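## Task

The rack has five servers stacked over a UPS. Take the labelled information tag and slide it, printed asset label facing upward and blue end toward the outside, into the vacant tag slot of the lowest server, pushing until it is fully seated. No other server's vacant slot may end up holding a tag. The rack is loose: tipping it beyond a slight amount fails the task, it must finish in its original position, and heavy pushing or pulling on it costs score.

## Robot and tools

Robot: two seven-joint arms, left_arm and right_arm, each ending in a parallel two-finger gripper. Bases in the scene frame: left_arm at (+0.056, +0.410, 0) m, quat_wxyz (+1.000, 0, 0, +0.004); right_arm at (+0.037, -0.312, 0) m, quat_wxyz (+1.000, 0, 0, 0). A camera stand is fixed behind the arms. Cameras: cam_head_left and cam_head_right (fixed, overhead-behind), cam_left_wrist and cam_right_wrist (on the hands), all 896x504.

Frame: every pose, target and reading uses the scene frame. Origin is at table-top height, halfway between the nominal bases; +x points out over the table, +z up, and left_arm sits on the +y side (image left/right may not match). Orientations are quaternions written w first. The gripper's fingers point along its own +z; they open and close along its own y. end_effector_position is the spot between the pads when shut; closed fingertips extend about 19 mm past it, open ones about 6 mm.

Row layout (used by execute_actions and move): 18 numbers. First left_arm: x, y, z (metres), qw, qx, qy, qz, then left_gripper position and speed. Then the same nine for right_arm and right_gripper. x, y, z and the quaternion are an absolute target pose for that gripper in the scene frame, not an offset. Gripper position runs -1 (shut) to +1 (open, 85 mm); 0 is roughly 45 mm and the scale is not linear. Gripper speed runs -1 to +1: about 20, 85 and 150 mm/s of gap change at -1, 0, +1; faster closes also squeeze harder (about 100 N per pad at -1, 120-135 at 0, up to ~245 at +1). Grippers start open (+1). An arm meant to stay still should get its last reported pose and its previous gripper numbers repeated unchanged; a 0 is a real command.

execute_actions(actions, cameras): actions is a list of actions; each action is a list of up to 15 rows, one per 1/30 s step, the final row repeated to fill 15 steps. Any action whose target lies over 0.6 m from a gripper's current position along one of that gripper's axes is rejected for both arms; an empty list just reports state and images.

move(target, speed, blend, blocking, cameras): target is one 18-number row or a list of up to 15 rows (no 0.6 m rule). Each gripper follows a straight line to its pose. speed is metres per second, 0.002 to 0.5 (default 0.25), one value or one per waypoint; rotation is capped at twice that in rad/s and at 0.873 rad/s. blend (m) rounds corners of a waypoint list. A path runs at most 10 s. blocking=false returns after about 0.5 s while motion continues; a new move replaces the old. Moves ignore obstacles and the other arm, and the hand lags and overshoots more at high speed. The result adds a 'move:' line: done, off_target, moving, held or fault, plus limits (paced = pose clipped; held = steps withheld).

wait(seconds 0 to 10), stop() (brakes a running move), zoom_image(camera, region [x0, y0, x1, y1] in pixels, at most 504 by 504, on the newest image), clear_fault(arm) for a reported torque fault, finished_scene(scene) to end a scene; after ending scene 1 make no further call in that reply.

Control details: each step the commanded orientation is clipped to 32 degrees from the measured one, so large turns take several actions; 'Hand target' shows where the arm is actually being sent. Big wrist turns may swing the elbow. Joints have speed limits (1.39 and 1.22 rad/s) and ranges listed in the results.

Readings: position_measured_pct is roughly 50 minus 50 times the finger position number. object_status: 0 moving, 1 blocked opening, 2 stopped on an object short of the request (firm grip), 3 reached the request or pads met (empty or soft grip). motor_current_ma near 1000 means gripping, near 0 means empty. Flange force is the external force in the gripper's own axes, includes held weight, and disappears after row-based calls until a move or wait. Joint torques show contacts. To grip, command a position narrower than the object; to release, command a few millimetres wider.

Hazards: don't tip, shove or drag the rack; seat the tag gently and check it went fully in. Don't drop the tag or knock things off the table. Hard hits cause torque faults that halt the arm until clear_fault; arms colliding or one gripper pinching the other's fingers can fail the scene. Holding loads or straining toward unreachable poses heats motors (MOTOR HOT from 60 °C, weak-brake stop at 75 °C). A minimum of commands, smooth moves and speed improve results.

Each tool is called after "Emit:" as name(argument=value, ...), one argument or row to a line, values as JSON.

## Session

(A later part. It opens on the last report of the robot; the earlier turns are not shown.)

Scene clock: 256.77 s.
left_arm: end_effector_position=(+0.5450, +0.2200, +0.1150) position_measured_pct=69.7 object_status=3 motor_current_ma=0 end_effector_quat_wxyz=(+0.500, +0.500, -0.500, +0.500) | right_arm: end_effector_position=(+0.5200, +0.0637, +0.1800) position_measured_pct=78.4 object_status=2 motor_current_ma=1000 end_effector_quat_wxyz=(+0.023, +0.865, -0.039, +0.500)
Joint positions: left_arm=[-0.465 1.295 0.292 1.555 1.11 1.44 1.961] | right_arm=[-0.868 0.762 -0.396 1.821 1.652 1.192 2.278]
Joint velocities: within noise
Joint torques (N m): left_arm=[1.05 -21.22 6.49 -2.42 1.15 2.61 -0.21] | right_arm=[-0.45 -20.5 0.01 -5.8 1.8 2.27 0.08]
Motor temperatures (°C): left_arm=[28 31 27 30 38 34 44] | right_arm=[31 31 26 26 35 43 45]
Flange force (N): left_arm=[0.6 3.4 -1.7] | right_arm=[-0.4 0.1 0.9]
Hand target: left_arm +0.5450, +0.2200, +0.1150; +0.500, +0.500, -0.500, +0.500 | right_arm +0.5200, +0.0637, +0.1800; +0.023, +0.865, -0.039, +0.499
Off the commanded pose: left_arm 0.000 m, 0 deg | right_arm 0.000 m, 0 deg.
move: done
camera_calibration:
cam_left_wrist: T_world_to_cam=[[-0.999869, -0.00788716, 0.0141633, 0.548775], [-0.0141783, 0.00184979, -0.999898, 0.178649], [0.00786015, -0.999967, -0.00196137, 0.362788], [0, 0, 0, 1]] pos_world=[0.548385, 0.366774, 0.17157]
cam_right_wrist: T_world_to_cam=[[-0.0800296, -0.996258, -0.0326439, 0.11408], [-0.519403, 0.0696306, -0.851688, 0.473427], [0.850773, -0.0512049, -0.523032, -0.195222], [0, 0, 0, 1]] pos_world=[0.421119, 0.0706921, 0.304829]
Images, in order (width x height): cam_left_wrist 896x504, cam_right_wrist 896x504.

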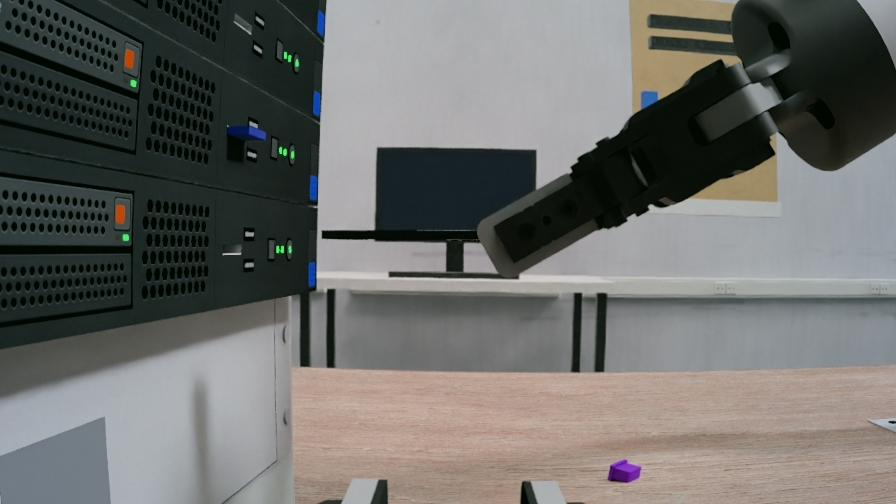

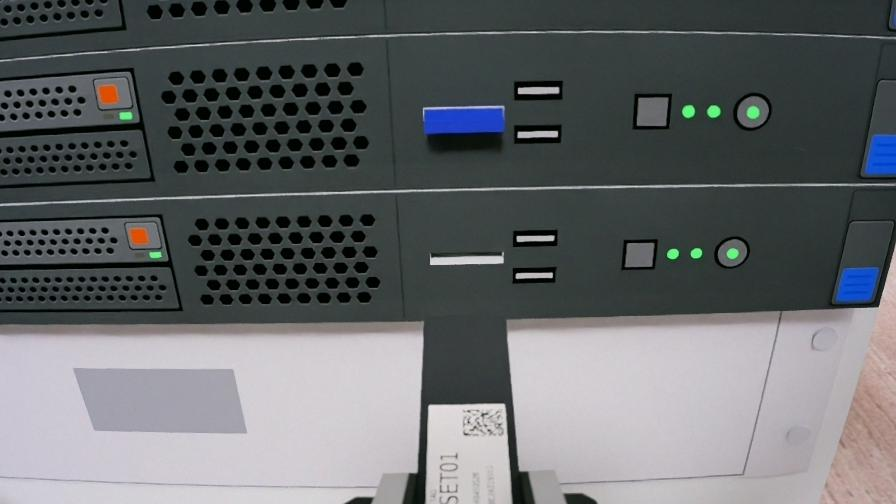

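Emit:
move(
  target=[
    [0.545,0.22,0.115,0.5,0.5,-0.5,0.5,-0.4,0,0.5468,0.0605,0.17375,0.02283,0.86325,-0.03920,0.50273,-0.7,-1],
  ],
  speed=0.1,
  cameras=["cam_right_wrist","cam_left_wrist"],
)

Emit:
zoom_image(
  camera="cam_left_wrist",
  region=[210, 225, 310, 275],
)

Emit:
zoom_image(
  camera="cam_right_wrist",
  region=[410, 270, 530, 350],
)

Emit:
zoom_image(
  camera="cam_left_wrist",
  region=[310, 225, 410, 275],
)

Scene clock: 302.80 s.
left_arm: end_effector_position=(+0.5450, +0.2200, +0.1150) position_measured_pct=69.7 object_status=3 motor_current_ma=0 end_effector_quat_wxyz=(+0.500, +0.500, -0.500, +0.500) | right_arm: end_effector_position=(+0.5468, +0.0605, +0.1737) position_measured_pct=78.4 object_status=2 motor_current_ma=1000 end_effector_quat_wxyz=(+0.023, +0.863, -0.039, +0.503)
Joint positions: left_arm=[-0.465 1.295 0.292 1.555 1.11 1.44 1.961] | right_arm=[-0.832 0.789 -0.374 1.789 1.695 1.158 2.29]
Joint velocities: within noise
Joint torques (N m): left_arm=[1.07 -21.24 6.48 -2.41 1.19 2.64 -0.11] | right_arm=[-0.45 -21.1 0.08 -5.92 1.8 2.26 0.05]
Motor temperatures (°C): left_arm=[28 31 27 30 38 34 43] | right_arm=[31 31 26 26 35 43 45]
Flange force (N): left_arm=[0.5 3.7 -1.7] | right_arm=[-0.3 -0.1 1.0]
Hand target: left_arm +0.5450, +0.2200, +0.1150; +0.500, +0.500, -0.500, +0.500 | right_arm +0.5468, +0.0605, +0.1737; +0.023, +0.863, -0.039, +0.503
Off the commanded pose: left_arm 0.000 m, 0 deg | right_arm 0.000 m, 0 deg.
move: done
camera_calibration:
cam_left_wrist: T_world_to_cam=[[-0.999869, -0.00788716, 0.0141633, 0.548775], [-0.0141783, 0.00184979, -0.999898, 0.178649], [0.00786015, -0.999967, -0.00196137, 0.362688], [0, 0, 0, 1]] pos_world=[0.548385, 0.366674, 0.17157]
cam_right_wrist: T_world_to_cam=[[-0.0799682, -0.996266, -0.0325527, 0.112675], [-0.513094, 0.0691397, -0.855543, 0.479447], [0.854599, -0.0517136, -0.516707, -0.224534], [0, 0, 0, 1]] pos_world=[0.446898, 0.0674937, 0.297837]
Images, in order (width x height): cam_left_wrist 896x504, cam_right_wrist 896x504.

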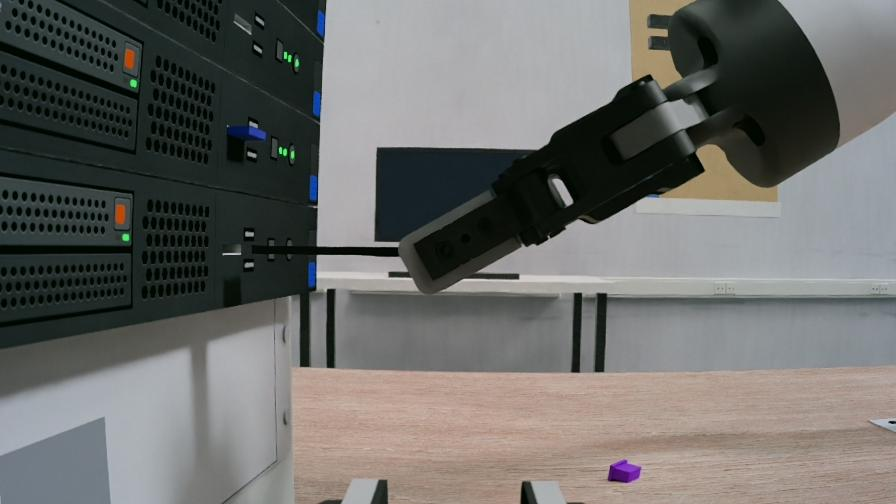

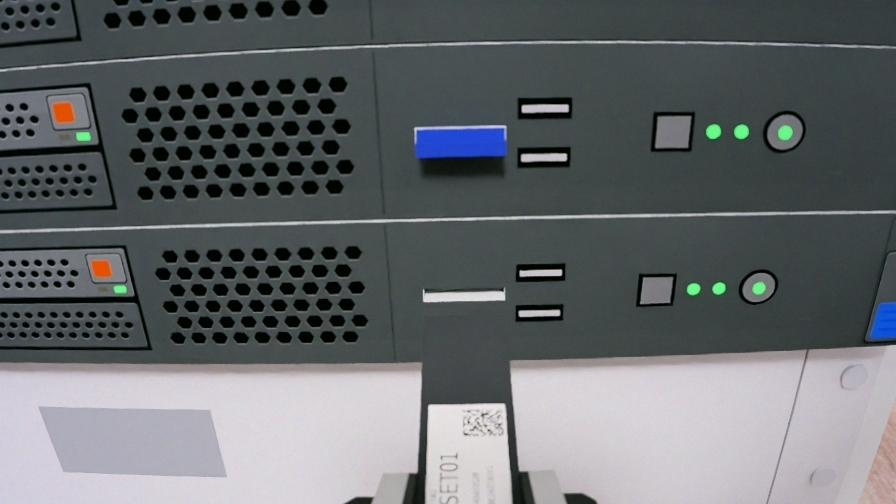

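Scaled by 5.040 from the camera's 896x504 image, which has a finer 1280x720 frame.

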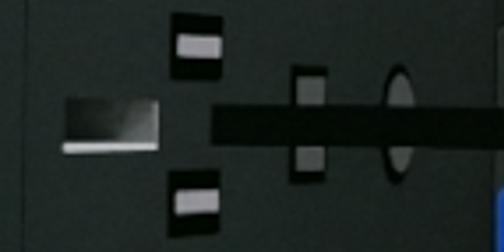

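Scaled by 4.200 from the camera's 896x504 image, which has a finer 1280x720 frame.

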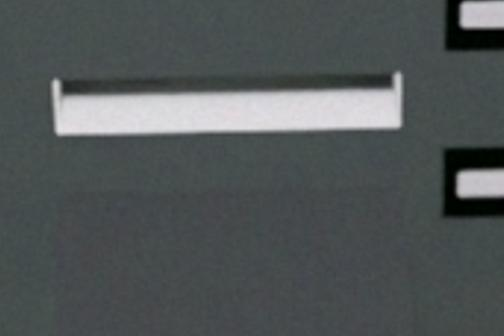

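Scaled by 5.040 from the camera's 896x504 image, which has a finer 1280x720 frame.

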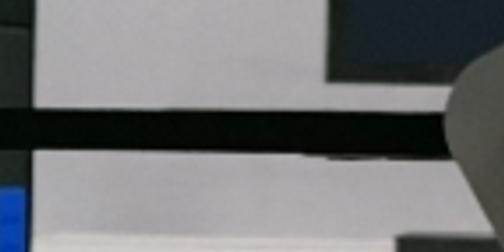

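Emit:
zoom_image(
  camera="cam_right_wrist",
  region=[415, 280, 515, 350],
)

Emit:
zoom_image(
  camera="cam_right_wrist",
  region=[400, 290, 540, 450],
)

Scaled by 5.040 from the camera's 896x504 image, which has a finer 1280x720 frame.

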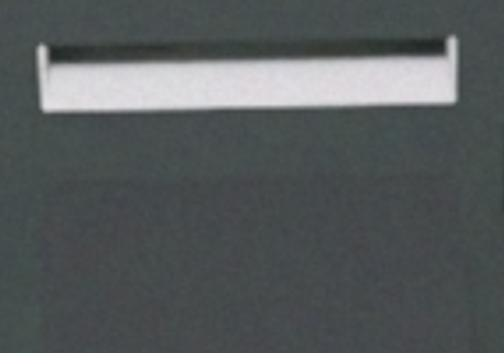

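Scaled by 3.150 from the camera's 896x504 image, which has a finer 1280x720 frame.

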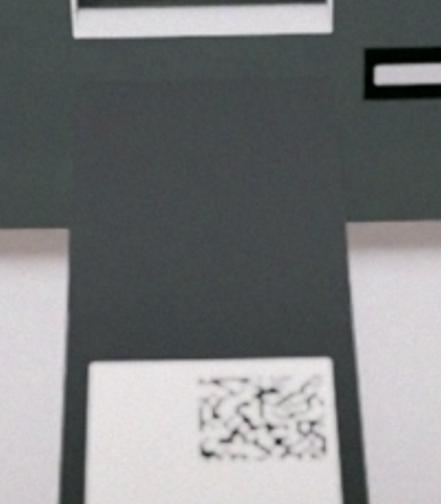

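Emit:
move(
  target=[
    [0.545,0.22,0.115,0.5,0.5,-0.5,0.5,-0.4,0,0.5538,0.0601,0.1737,0.02283,0.86325,-0.03920,0.50273,-0.7,-1],
  ],
  speed=0.05,
  cameras=["cam_right_wrist","cam_left_wrist"],
)

Emit:
zoom_image(
  camera="cam_left_wrist",
  region=[210, 225, 310, 275],
)

Emit:
zoom_image(
  camera="cam_right_wrist",
  region=[415, 280, 515, 350],
)

Scene clock: 353.37 s.
left_arm: end_effector_position=(+0.5450, +0.2200, +0.1150) position_measured_pct=69.7 object_status=3 motor_current_ma=0 end_effector_quat_wxyz=(+0.500, +0.500, -0.500, +0.500) | right_arm: end_effector_position=(+0.5538, +0.0601, +0.1737) position_measured_pct=78.4 object_status=2 motor_current_ma=1000 end_effector_quat_wxyz=(+0.023, +0.863, -0.039, +0.503)
Joint positions: left_arm=[-0.465 1.295 0.292 1.555 1.11 1.44 1.961] | right_arm=[-0.822 0.793 -0.37 1.777 1.701 1.148 2.3]
Joint velocities: within noise
Joint torques (N m): left_arm=[1.13 -21.22 6.47 -2.42 1.17 2.63 -0.13] | right_arm=[-0.43 -21.2 0.08 -6.03 1.83 2.26 0.07]
Motor temperatures (°C): left_arm=[28 32 28 30 38 34 43] | right_arm=[31 31 26 26 35 43 45]
Flange force (N): left_arm=[0.5 3.7 -1.7] | right_arm=[-0.3 0.0 0.9]
Hand target: left_arm +0.5450, +0.2200, +0.1150; +0.500, +0.500, -0.500, +0.500 | right_arm +0.5538, +0.0601, +0.1737; +0.023, +0.863, -0.039, +0.503
Off the commanded pose: left_arm 0.000 m, 0 deg | right_arm 0.000 m, 0 deg.
move: done
camera_calibration:
cam_left_wrist: T_world_to_cam=[[-0.999869, -0.00788716, 0.0141633, 0.548775], [-0.0141783, 0.00184979, -0.999898, 0.178649], [0.00786015, -0.999967, -0.00196137, 0.362688], [0, 0, 0, 1]] pos_world=[0.548385, 0.366674, 0.17157]
cam_right_wrist: T_world_to_cam=[[-0.0799682, -0.996266, -0.0325527, 0.112944], [-0.513094, 0.0691397, -0.855543, 0.48311], [0.854599, -0.0517136, -0.516707, -0.230617], [0, 0, 0, 1]] pos_world=[0.453998, 0.0671937, 0.297837]
Images, in order (width x height): cam_left_wrist 896x504, cam_right_wrist 896x504.

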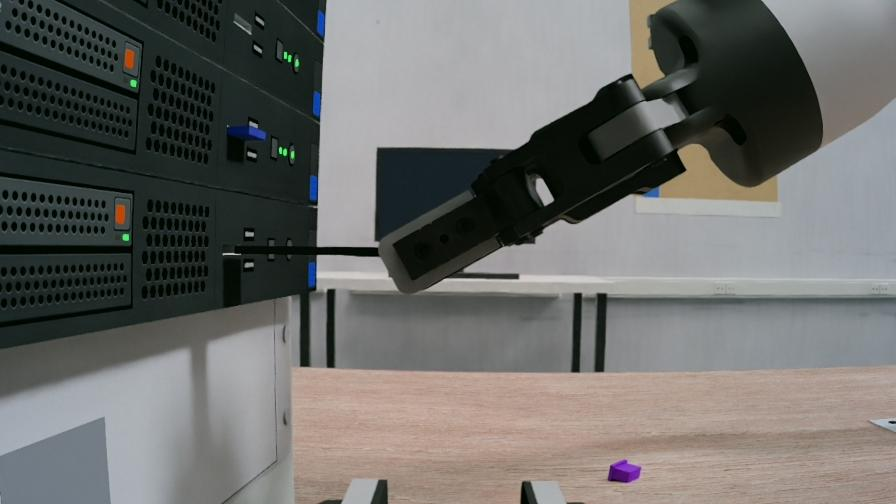

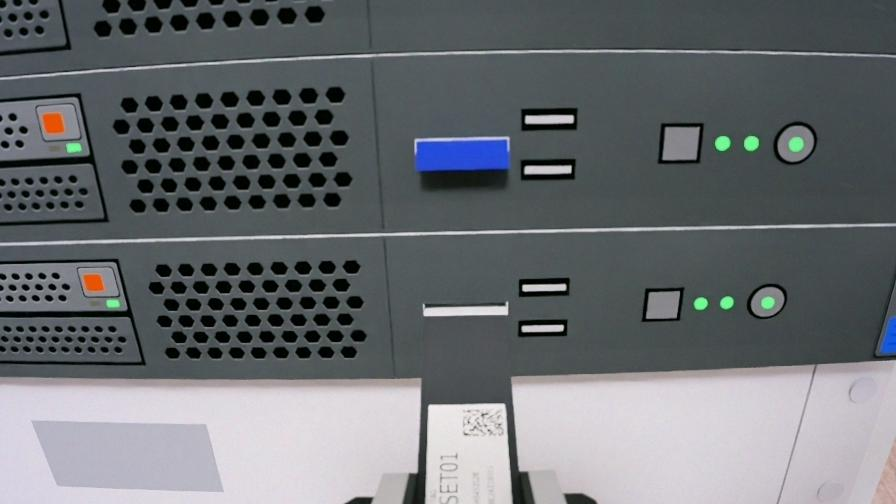

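Scaled by 5.040 from the camera's 896x504 image, which has a finer 1280x720 frame.

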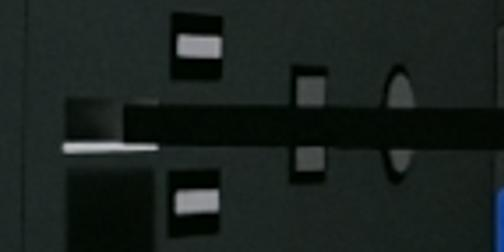

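Scaled by 5.040 from the camera's 896x504 image, which has a finer 1280x720 frame.

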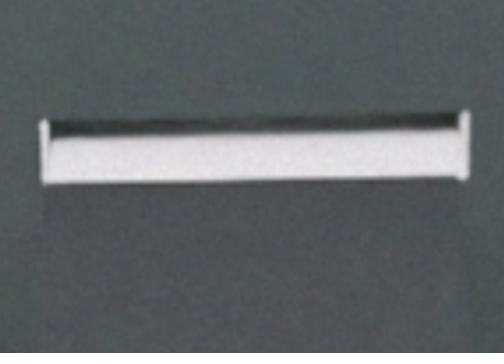

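Emit:
zoom_image(
  camera="cam_right_wrist",
  region=[400, 290, 540, 450],
)

Scaled by 3.150 from the camera's 896x504 image, which has a finer 1280x720 frame.

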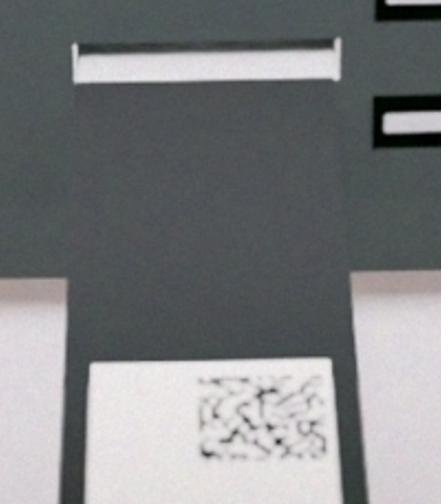

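Emit:
move(
  target=[
    [0.545,0.22,0.115,0.5,0.5,-0.5,0.5,-0.4,0,0.5608,0.0595,0.1736,0.02283,0.86325,-0.03920,0.50273,-0.7,-1],
  ],
  speed=0.012,
  cameras=["cam_right_wrist","cam_left_wrist"],
)

Emit:
zoom_image(
  camera="cam_left_wrist",
  region=[210, 225, 310, 275],
)

Emit:
zoom_image(
  camera="cam_right_wrist",
  region=[415, 280, 515, 350],
)

Scene clock: 377.93 s.
left_arm: end_effector_position=(+0.5450, +0.2200, +0.1150) position_measured_pct=69.7 object_status=3 motor_current_ma=0 end_effector_quat_wxyz=(+0.500, +0.500, -0.500, +0.500) | right_arm: end_effector_position=(+0.5606, +0.0596, +0.1735) position_measured_pct=78.4 object_status=2 motor_current_ma=1000 end_effector_quat_wxyz=(+0.023, +0.863, -0.039, +0.503)
Joint positions: left_arm=[-0.465 1.295 0.292 1.555 1.11 1.44 1.961] | right_arm=[-0.812 0.797 -0.366 1.765 1.707 1.137 2.31]
Joint velocities: within noise
Joint torques (N m): left_arm=[1.12 -21.28 6.48 -2.41 1.19 2.63 -0.1] | right_arm=[13.06 -22.32 11.1 -15.62 7.33 3.98 0.25]
Motor temperatures (°C): left_arm=[28 32 28 30 38 34 43] | right_arm=[31 31 26 26 35 42 45]
Flange force (N): left_arm=[0.4 3.7 -1.8] | right_arm=[-17.6 7.1 -38.5]
Hand target: left_arm +0.5450, +0.2200, +0.1150; +0.500, +0.500, -0.500, +0.500 | right_arm +0.5608, +0.0595, +0.1736; +0.023, +0.863, -0.039, +0.503
Off the commanded pose: left_arm 0.000 m, 0 deg | right_arm 0.000 m, 0 deg.
move: done
camera_calibration:
cam_left_wrist: T_world_to_cam=[[-0.999869, -0.00788716, 0.0141633, 0.548775], [-0.0141783, 0.00184979, -0.999898, 0.178649], [0.00786015, -0.999967, -0.00196137, 0.362688], [0, 0, 0, 1]] pos_world=[0.548385, 0.366674, 0.17157]
cam_right_wrist: T_world_to_cam=[[-0.0796155, -0.996295, -0.0325067, 0.112709], [-0.513394, 0.0689351, -0.85538, 0.486573], [0.854452, -0.0514128, -0.51698, -0.236435], [0, 0, 0, 1]] pos_world=[0.4608, 0.0665942, 0.297637]
Images, in order (width x height): cam_left_wrist 896x504, cam_right_wrist 896x504.

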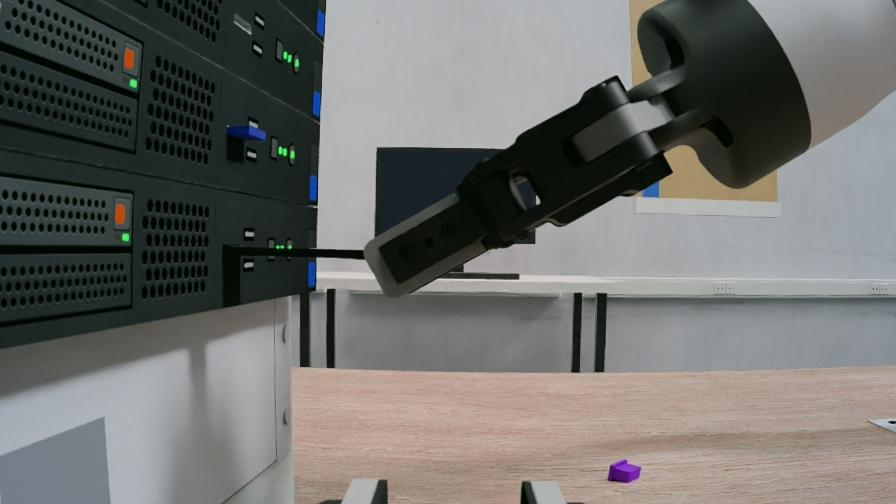

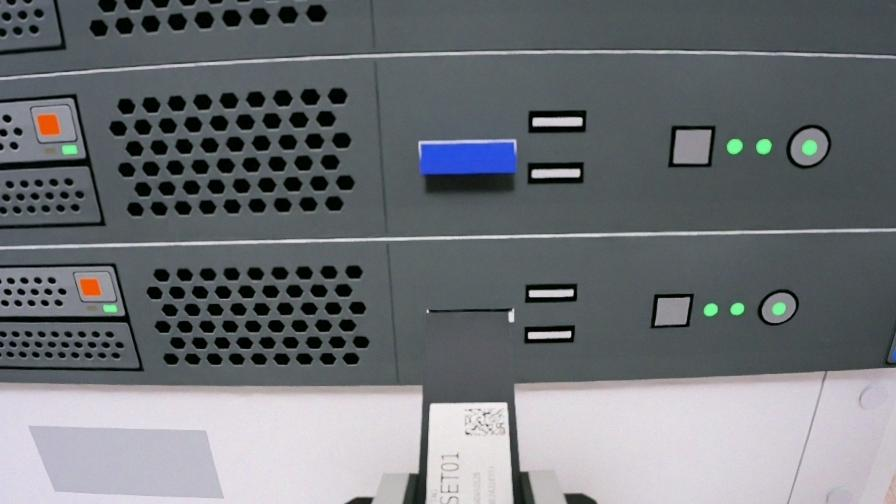

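Scaled by 5.040 from the camera's 896x504 image, which has a finer 1280x720 frame.

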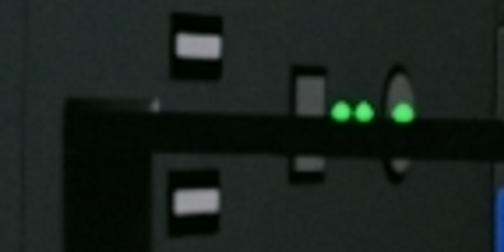

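Scaled by 5.040 from the camera's 896x504 image, which has a finer 1280x720 frame.

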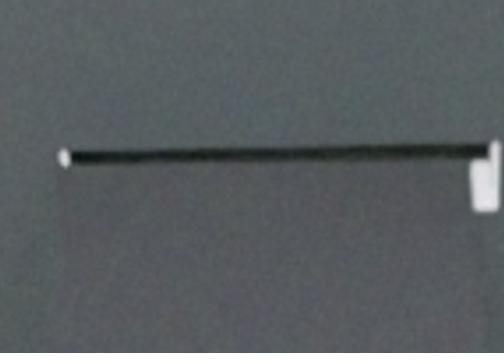

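Emit:
move(
  target=[
    [0.545,0.22,0.115,0.5,0.5,-0.5,0.5,-0.4,0,0.5568,0.0598,0.1737,0.02283,0.86325,-0.03920,0.50273,-0.7,-1],
  ],
  speed=0.03,
  cameras=["cam_right_wrist","cam_left_wrist"],
)

Emit:
zoom_image(
  camera="cam_right_wrist",
  region=[400, 290, 540, 450],
)

Emit:
zoom_image(
  camera="cam_left_wrist",
  region=[210, 225, 310, 275],
)

Emit:
zoom_image(
  camera="cam_left_wrist",
  region=[310, 225, 410, 275],
)

Scene clock: 406.57 s.
left_arm: end_effector_position=(+0.5450, +0.2200, +0.1150) position_measured_pct=69.7 object_status=3 motor_current_ma=0 end_effector_quat_wxyz=(+0.500, +0.500, -0.500, +0.500) | right_arm: end_effector_position=(+0.5568, +0.0598, +0.1737) position_measured_pct=78.4 object_status=2 motor_current_ma=1000 end_effector_quat_wxyz=(+0.023, +0.863, -0.039, +0.503)
Joint positions: left_arm=[-0.465 1.295 0.292 1.555 1.11 1.44 1.961] | right_arm=[-0.818 0.795 -0.369 1.772 1.704 1.143 2.305]
Joint velocities: within noise
Joint torques (N m): left_arm=[1.14 -21.23 6.47 -2.38 1.2 2.64 -0.1] | right_arm=[-0.44 -21.32 0.15 -6.11 1.78 2.24 0.08]
Motor temperatures (°C): left_arm=[28 32 28 30 38 34 43] | right_arm=[31 32 26 27 36 43 45]
Flange force (N): left_arm=[0.4 3.7 -1.8] | right_arm=[-0.5 0.1 0.9]
Hand target: left_arm +0.5450, +0.2200, +0.1150; +0.500, +0.500, -0.500, +0.500 | right_arm +0.5568, +0.0598, +0.1737; +0.023, +0.863, -0.039, +0.503
Off the commanded pose: left_arm 0.000 m, 0 deg | right_arm 0.000 m, 0 deg.
move: done
camera_calibration:
cam_left_wrist: T_world_to_cam=[[-0.999869, -0.00788716, 0.0141633, 0.548775], [-0.0141783, 0.00184979, -0.999898, 0.178649], [0.00786015, -0.999967, -0.00196137, 0.362688], [0, 0, 0, 1]] pos_world=[0.548385, 0.366674, 0.17157]
cam_right_wrist: T_world_to_cam=[[-0.0799612, -0.996266, -0.0325568, 0.112783], [-0.513051, 0.0691369, -0.855569, 0.484666], [0.854625, -0.051709, -0.516664, -0.233227], [0, 0, 0, 1]] pos_world=[0.456998, 0.0667938, 0.297837]
Images, in order (width x height): cam_left_wrist 896x504, cam_right_wrist 896x504.

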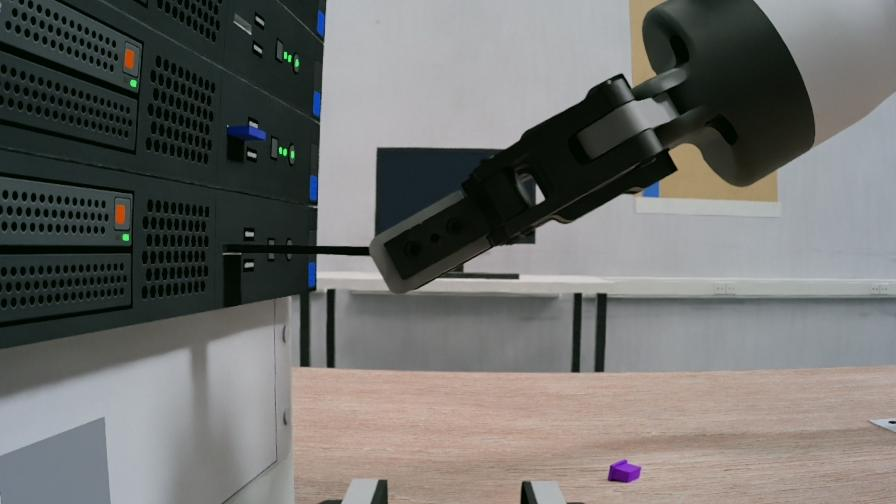

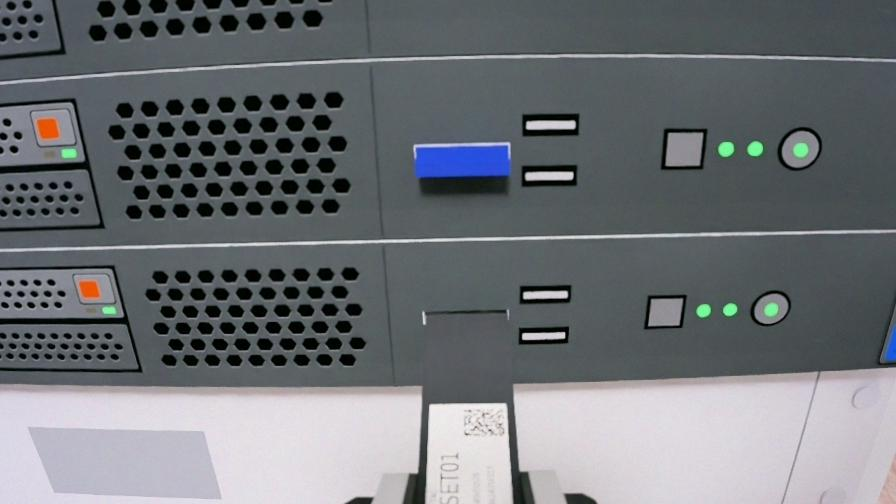

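Scaled by 3.150 from the camera's 896x504 image, which has a finer 1280x720 frame.

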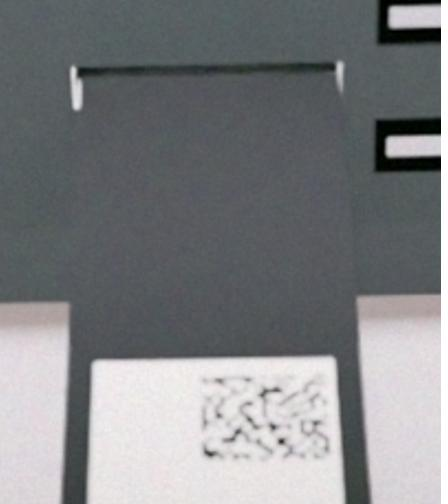

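Scaled by 5.040 from the camera's 896x504 image, which has a finer 1280x720 frame.

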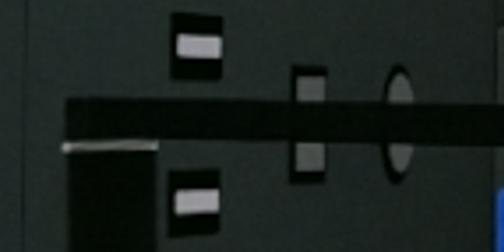

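Scaled by 5.040 from the camera's 896x504 image, which has a finer 1280x720 frame.

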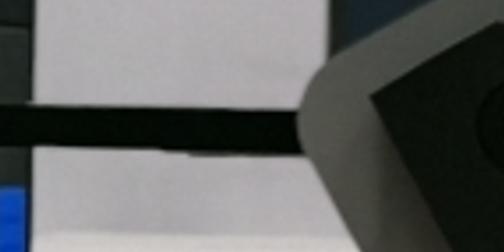

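Emit:
move(
  target=[
    [0.545,0.22,0.115,0.5,0.5,-0.5,0.5,-0.4,0,0.5540,0.0600,0.1737,0.02283,0.86325,-0.03920,0.50273,-0.7,-1],
    [0.545,0.22,0.115,0.5,0.5,-0.5,0.5,-0.4,0,0.5540,0.0598,0.1736,0.02142,0.86466,-0.0370,0.50053,-0.7,-1],
  ],
  speed=0.03,
  cameras=["cam_right_wrist","cam_left_wrist"],
)

Emit:
zoom_image(
  camera="cam_right_wrist",
  region=[400, 290, 540, 450],
)

Emit:
zoom_image(
  camera="cam_right_wrist",
  region=[415, 290, 515, 350],
)

Emit:
zoom_image(
  camera="cam_left_wrist",
  region=[210, 225, 310, 275],
)

Emit:
zoom_image(
  camera="cam_left_wrist",
  region=[310, 225, 410, 275],
)

Scene clock: 479.53 s.
left_arm: end_effector_position=(+0.5450, +0.2200, +0.1150) position_measured_pct=69.7 object_status=3 motor_current_ma=0 end_effector_quat_wxyz=(+0.500, +0.500, -0.500, +0.500) | right_arm: end_effector_position=(+0.5540, +0.0598, +0.1736) position_measured_pct=78.4 object_status=2 motor_current_ma=1000 end_effector_quat_wxyz=(+0.021, +0.865, -0.037, +0.501)
Joint positions: left_arm=[-0.465 1.295 0.292 1.555 1.11 1.44 1.961] | right_arm=[-0.817 0.79 -0.372 1.78 1.703 1.139 2.305]
Joint velocities: within noise
Joint torques (N m): left_arm=[1.1 -21.23 6.44 -2.39 1.17 2.67 -0.1] | right_arm=[-0.44 -21.2 0.09 -6.05 1.8 2.28 0.04]
Motor temperatures (°C): left_arm=[28 32 27 30 38 34 43] | right_arm=[31 32 26 27 35 43 45]
Flange force (N): left_arm=[0.5 3.7 -1.6] | right_arm=[-0.2 -0.1 1.0]
Hand target: left_arm +0.5450, +0.2200, +0.1150; +0.500, +0.500, -0.500, +0.500 | right_arm +0.5540, +0.0598, +0.1736; +0.021, +0.865, -0.037, +0.501
Off the commanded pose: left_arm 0.000 m, 0 deg | right_arm 0.000 m, 0 deg.
move: done
camera_calibration:
cam_left_wrist: T_world_to_cam=[[-0.999869, -0.00788716, 0.0141633, 0.548775], [-0.0141783, 0.00184979, -0.999898, 0.178649], [0.00786015, -0.999967, -0.00196137, 0.362688], [0, 0, 0, 1]] pos_world=[0.548385, 0.366674, 0.17157]
cam_right_wrist: T_world_to_cam=[[-0.0748349, -0.996662, -0.0326182, 0.109833], [-0.517872, 0.0667961, -0.852847, 0.485403], [0.852179, -0.0469306, -0.521142, -0.22897], [0, 0, 0, 1]] pos_world=[0.454719, 0.0662978, 0.298231]
Images, in order (width x height): cam_left_wrist 896x504, cam_right_wrist 896x504.

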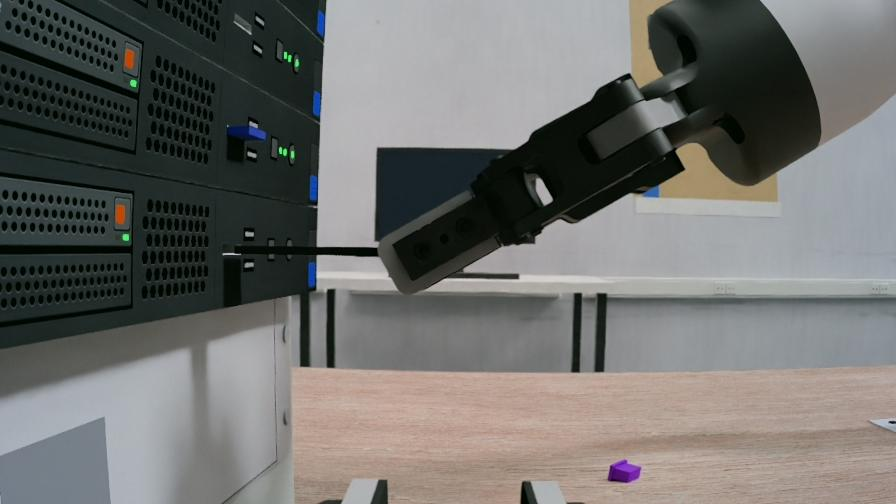

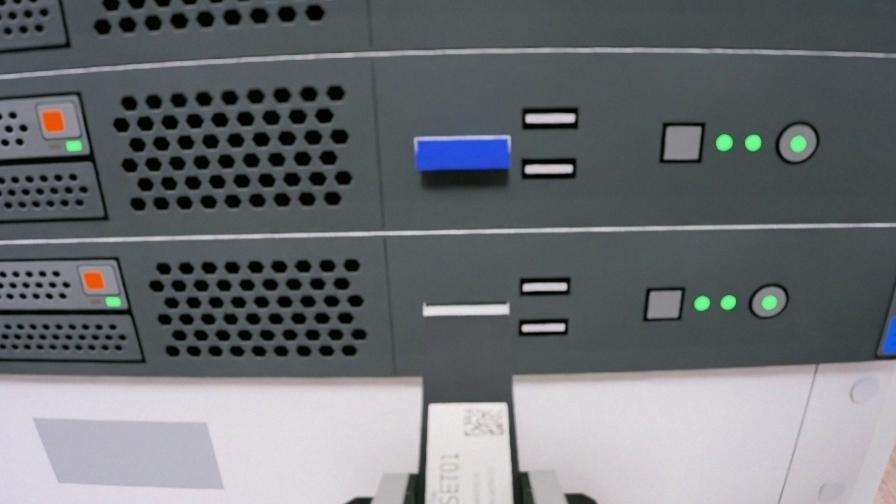

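Scaled by 3.150 from the camera's 896x504 image, which has a finer 1280x720 frame.

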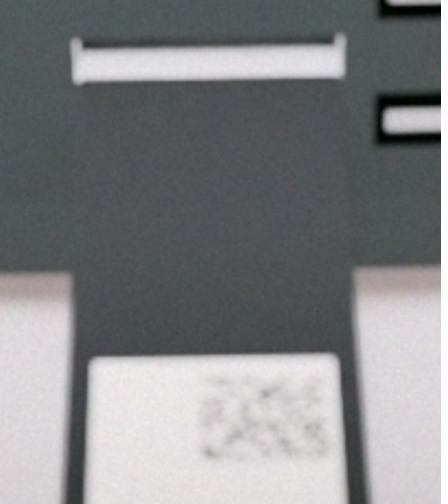

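Scaled by 5.040 from the camera's 896x504 image, which has a finer 1280x720 frame.

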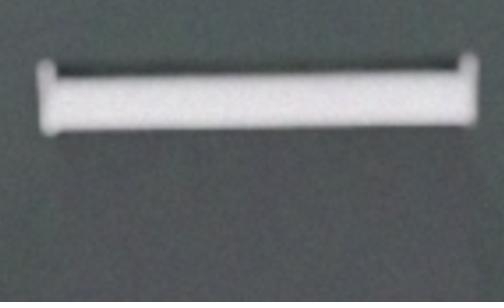

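Scaled by 5.040 from the camera's 896x504 image, which has a finer 1280x720 frame.

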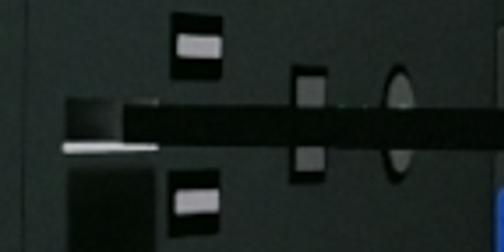

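Scaled by 5.040 from the camera's 896x504 image, which has a finer 1280x720 frame.

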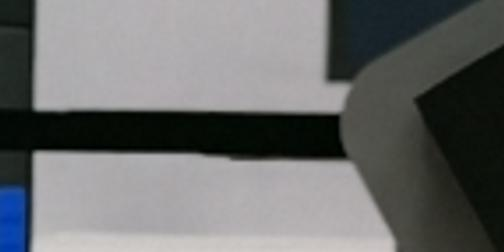

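Emit:
move(
  target=[
    [0.545,0.22,0.115,0.5,0.5,-0.5,0.5,-0.4,0,0.5575,0.0595,0.1735,0.02142,0.86466,-0.0370,0.50053,-0.7,-1],
  ],
  speed=0.012,
  cameras=["cam_right_wrist","cam_left_wrist"],
)

Emit:
zoom_image(
  camera="cam_right_wrist",
  region=[415, 290, 515, 350],
)

Emit:
zoom_image(
  camera="cam_left_wrist",
  region=[210, 225, 310, 275],
)

Scene clock: 501.23 s.
left_arm: end_effector_position=(+0.5450, +0.2200, +0.1150) position_measured_pct=69.7 object_status=3 motor_current_ma=0 end_effector_quat_wxyz=(+0.500, +0.500, -0.500, +0.500) | right_arm: end_effector_position=(+0.5575, +0.0595, +0.1735) position_measured_pct=78.4 object_status=2 motor_current_ma=1000 end_effector_quat_wxyz=(+0.021, +0.865, -0.037, +0.501)
Joint positions: left_arm=[-0.465 1.295 0.292 1.555 1.11 1.44 1.961] | right_arm=[-0.812 0.792 -0.37 1.774 1.706 1.134 2.309]
Joint velocities: within noise
Joint torques (N m): left_arm=[1.1 -21.25 6.48 -2.38 1.19 2.66 -0.13] | right_arm=[-0.38 -21.24 0.12 -6.13 1.82 2.25 0.04]
Motor temperatures (°C): left_arm=[28 32 27 30 38 34 43] | right_arm=[31 32 26 26 35 43 45]
Flange force (N): left_arm=[0.4 3.6 -1.7] | right_arm=[-0.3 0.0 0.8]
Hand target: left_arm +0.5450, +0.2200, +0.1150; +0.500, +0.500, -0.500, +0.500 | right_arm +0.5575, +0.0595, +0.1735; +0.021, +0.865, -0.037, +0.501
Off the commanded pose: left_arm 0.000 m, 0 deg | right_arm 0.000 m, 0 deg.
move: done
camera_calibration:
cam_left_wrist: T_world_to_cam=[[-0.999869, -0.00788716, 0.0141633, 0.548775], [-0.0141783, 0.00184979, -0.999898, 0.178649], [0.00786015, -0.999967, -0.00196137, 0.362688], [0, 0, 0, 1]] pos_world=[0.548385, 0.366674, 0.17157]
cam_right_wrist: T_world_to_cam=[[-0.074831, -0.996663, -0.0326117, 0.109797], [-0.517872, 0.0667886, -0.852847, 0.487203], [0.852179, -0.0469307, -0.521142, -0.232104], [0, 0, 0, 1]] pos_world=[0.458319, 0.0659979, 0.298131]
Images, in order (width x height): cam_left_wrist 896x504, cam_right_wrist 896x504.

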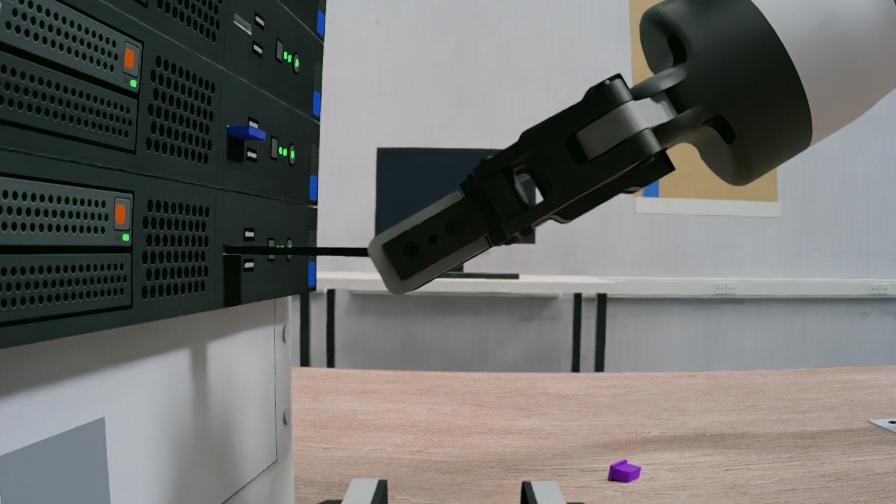

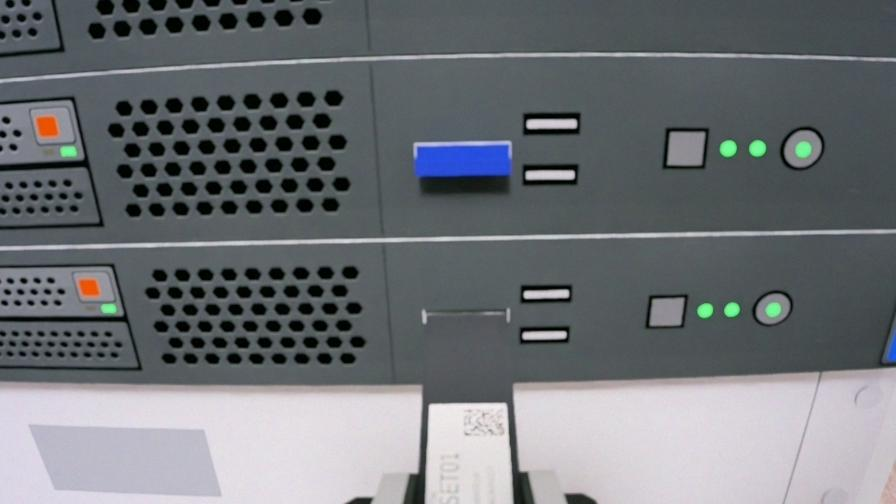

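Scaled by 5.040 from the camera's 896x504 image, which has a finer 1280x720 frame.

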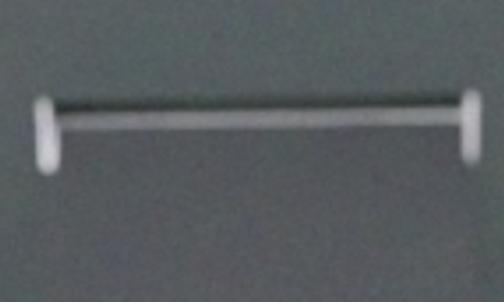

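Scaled by 5.040 from the camera's 896x504 image, which has a finer 1280x720 frame.

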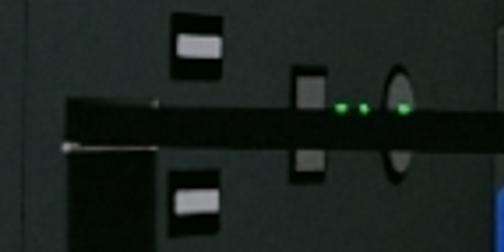

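Emit:
move(
  target=[
    [0.545,0.22,0.115,0.5,0.5,-0.5,0.5,-0.4,0,0.5605,0.0593,0.1735,0.02142,0.86466,-0.0370,0.50053,-0.7,-1],
  ],
  speed=0.012,
  cameras=["cam_right_wrist","cam_left_wrist"],
)

Emit:
zoom_image(
  camera="cam_right_wrist",
  region=[415, 290, 515, 350],
)

Emit:
zoom_image(
  camera="cam_left_wrist",
  region=[210, 225, 310, 275],
)

Scene clock: 518.57 s.
left_arm: end_effector_position=(+0.5450, +0.2200, +0.1150) position_measured_pct=69.7 object_status=3 motor_current_ma=0 end_effector_quat_wxyz=(+0.500, +0.500, -0.500, +0.500) | right_arm: end_effector_position=(+0.5604, +0.0594, +0.1734) position_measured_pct=78.4 object_status=2 motor_current_ma=1000 end_effector_quat_wxyz=(+0.021, +0.865, -0.037, +0.500)
Joint positions: left_arm=[-0.465 1.295 0.292 1.555 1.11 1.44 1.961] | right_arm=[-0.808 0.793 -0.368 1.769 1.708 1.13 2.314]
Joint velocities: within noise
Joint torques (N m): left_arm=[1.1 -21.25 6.46 -2.42 1.17 2.64 -0.12] | right_arm=[11.49 -21.89 9.84 -14.39 6.52 3.83 0.23]
Motor temperatures (°C): left_arm=[28 32 27 30 38 34 43] | right_arm=[31 32 26 26 35 43 45]
Flange force (N): left_arm=[0.5 3.7 -1.7] | right_arm=[-15.3 6.0 -33.8]
Hand target: left_arm +0.5450, +0.2200, +0.1150; +0.500, +0.500, -0.500, +0.500 | right_arm +0.5605, +0.0593, +0.1735; +0.021, +0.865, -0.037, +0.501
Off the commanded pose: left_arm 0.000 m, 0 deg | right_arm 0.000 m, 0 deg.
move: done
camera_calibration:
cam_left_wrist: T_world_to_cam=[[-0.999869, -0.00788716, 0.0141633, 0.548775], [-0.0141783, 0.00184979, -0.999898, 0.178649], [0.00786015, -0.999967, -0.00196137, 0.362688], [0, 0, 0, 1]] pos_world=[0.548385, 0.366674, 0.17157]
cam_right_wrist: T_world_to_cam=[[-0.0747527, -0.996667, -0.0326537, 0.109791], [-0.517995, 0.0667903, -0.852772, 0.488752], [0.852111, -0.0468326, -0.521261, -0.234525], [0, 0, 0, 1]] pos_world=[0.461219, 0.0657978, 0.298131]
Images, in order (width x height): cam_left_wrist 896x504, cam_right_wrist 896x504.

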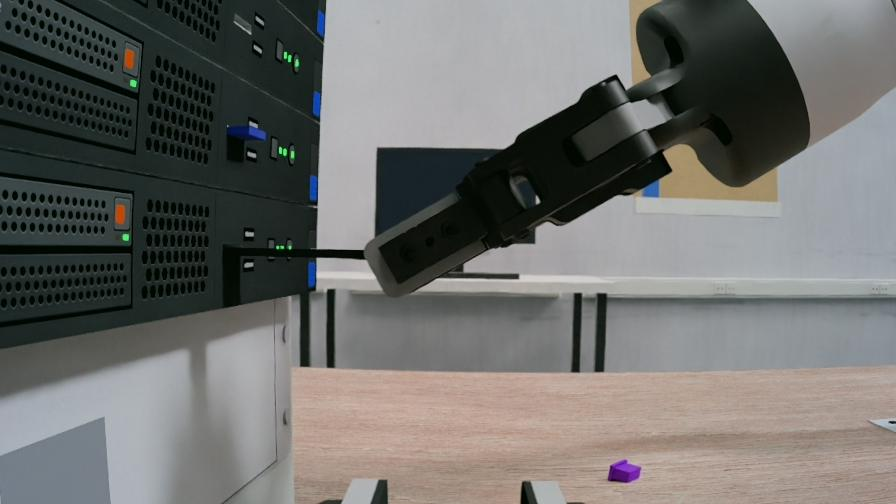

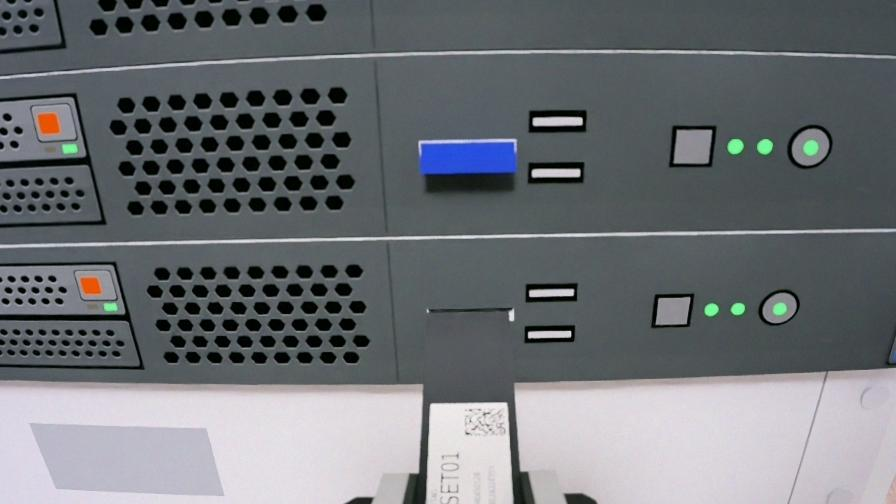

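Scaled by 5.040 from the camera's 896x504 image, which has a finer 1280x720 frame.

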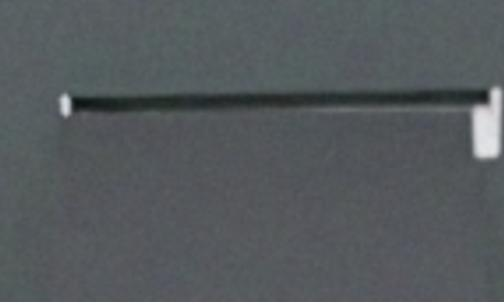

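Scaled by 5.040 from the camera's 896x504 image, which has a finer 1280x720 frame.

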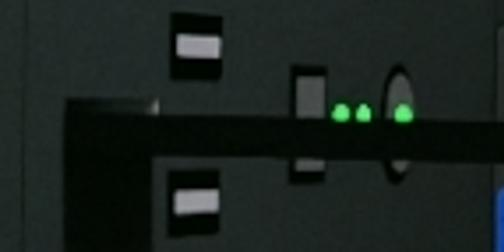

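Emit:
move(
  target=[
    [0.545,0.22,0.115,0.5,0.5,-0.5,0.5,-0.4,0,0.5540,0.0598,0.1735,0.02142,0.86466,-0.0370,0.50053,-0.7,-1],
  ],
  speed=0.04,
  cameras=["cam_right_wrist","cam_left_wrist"],
)

Emit:
zoom_image(
  camera="cam_right_wrist",
  region=[400, 290, 540, 450],
)

Emit:
zoom_image(
  camera="cam_left_wrist",
  region=[210, 225, 310, 275],
)

Emit:
zoom_image(
  camera="cam_left_wrist",
  region=[310, 225, 410, 275],
)

Scene clock: 540.23 s.
left_arm: end_effector_position=(+0.5450, +0.2200, +0.1150) position_measured_pct=69.7 object_status=3 motor_current_ma=0 end_effector_quat_wxyz=(+0.500, +0.500, -0.500, +0.500) | right_arm: end_effector_position=(+0.5540, +0.0598, +0.1735) position_measured_pct=78.4 object_status=2 motor_current_ma=1000 end_effector_quat_wxyz=(+0.021, +0.865, -0.037, +0.501)
Joint positions: left_arm=[-0.465 1.295 0.292 1.555 1.11 1.44 1.961] | right_arm=[-0.817 0.79 -0.372 1.78 1.703 1.14 2.304]
Joint velocities: within noise
Joint torques (N m): left_arm=[1.13 -21.27 6.47 -2.39 1.19 2.65 -0.12] | right_arm=[-0.44 -21.16 0.01 -6.02 1.78 2.26 0.07]
Motor temperatures (°C): left_arm=[28 32 27 30 38 34 43] | right_arm=[31 32 26 27 36 43 45]
Flange force (N): left_arm=[0.4 3.6 -1.8] | right_arm=[-0.2 0.0 1.0]
Hand target: left_arm +0.5450, +0.2200, +0.1150; +0.500, +0.500, -0.500, +0.500 | right_arm +0.5540, +0.0598, +0.1735; +0.021, +0.865, -0.037, +0.501
Off the commanded pose: left_arm 0.000 m, 0 deg | right_arm 0.000 m, 0 deg.
move: done
camera_calibration:
cam_left_wrist: T_world_to_cam=[[-0.999869, -0.00788716, 0.0141633, 0.548775], [-0.0141783, 0.00184979, -0.999898, 0.178649], [0.00786015, -0.999967, -0.00196137, 0.362688], [0, 0, 0, 1]] pos_world=[0.548385, 0.366674, 0.17157]
cam_right_wrist: T_world_to_cam=[[-0.0749711, -0.996651, -0.0326525, 0.109809], [-0.517858, 0.066896, -0.852847, 0.485363], [0.852175, -0.0470295, -0.521139, -0.229104], [0, 0, 0, 1]] pos_world=[0.454819, 0.0661976, 0.298131]
Images, in order (width x height): cam_left_wrist 896x504, cam_right_wrist 896x504.

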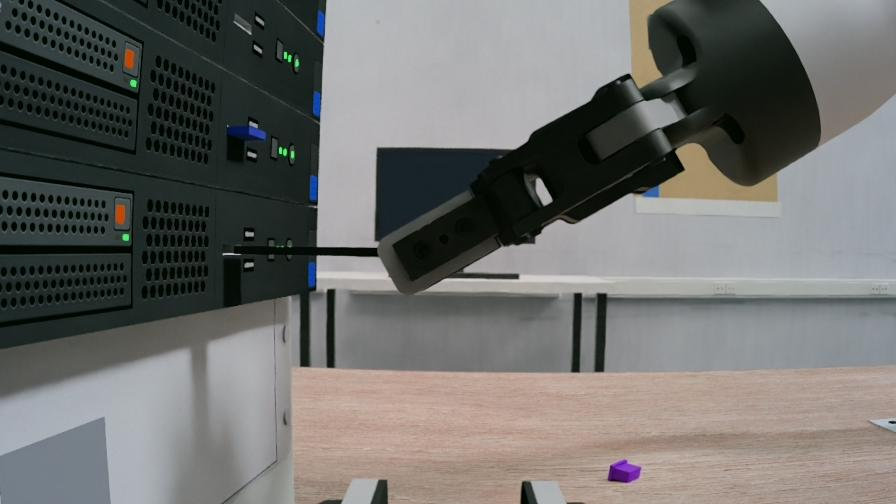

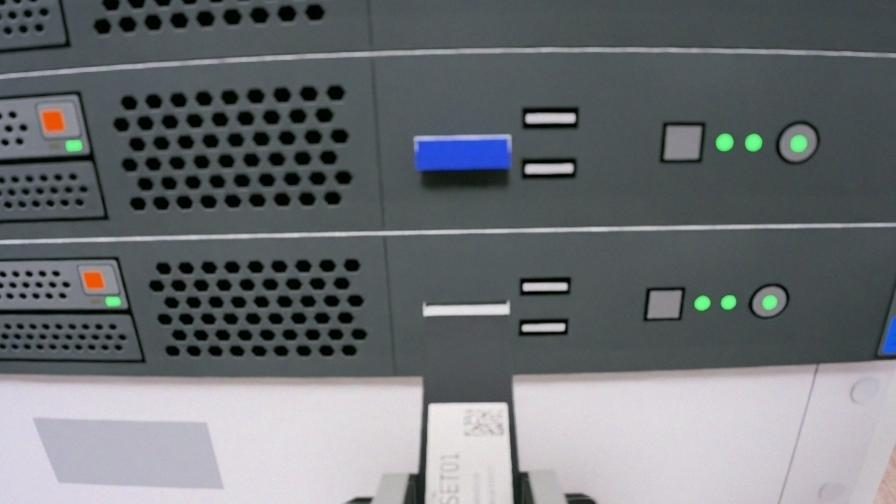

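Scaled by 3.150 from the camera's 896x504 image, which has a finer 1280x720 frame.

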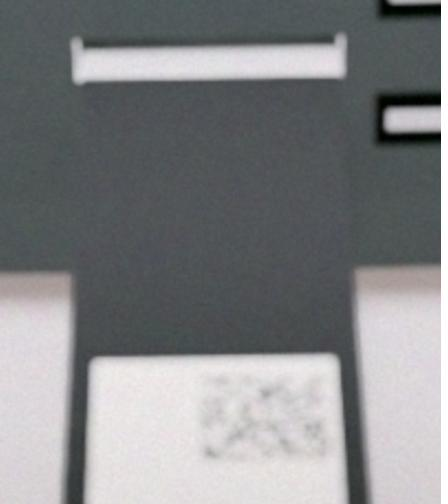

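Scaled by 5.040 from the camera's 896x504 image, which has a finer 1280x720 frame.

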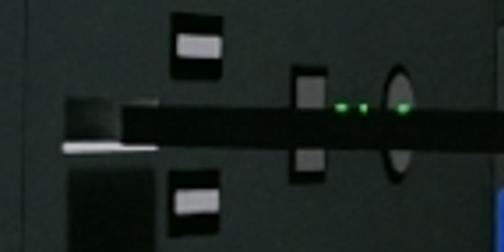

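Scaled by 5.040 from the camera's 896x504 image, which has a finer 1280x720 frame.

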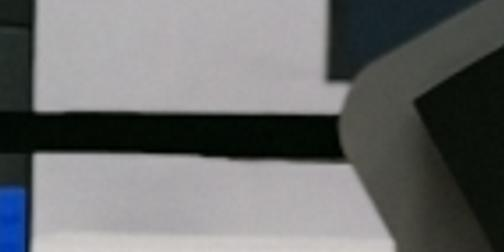

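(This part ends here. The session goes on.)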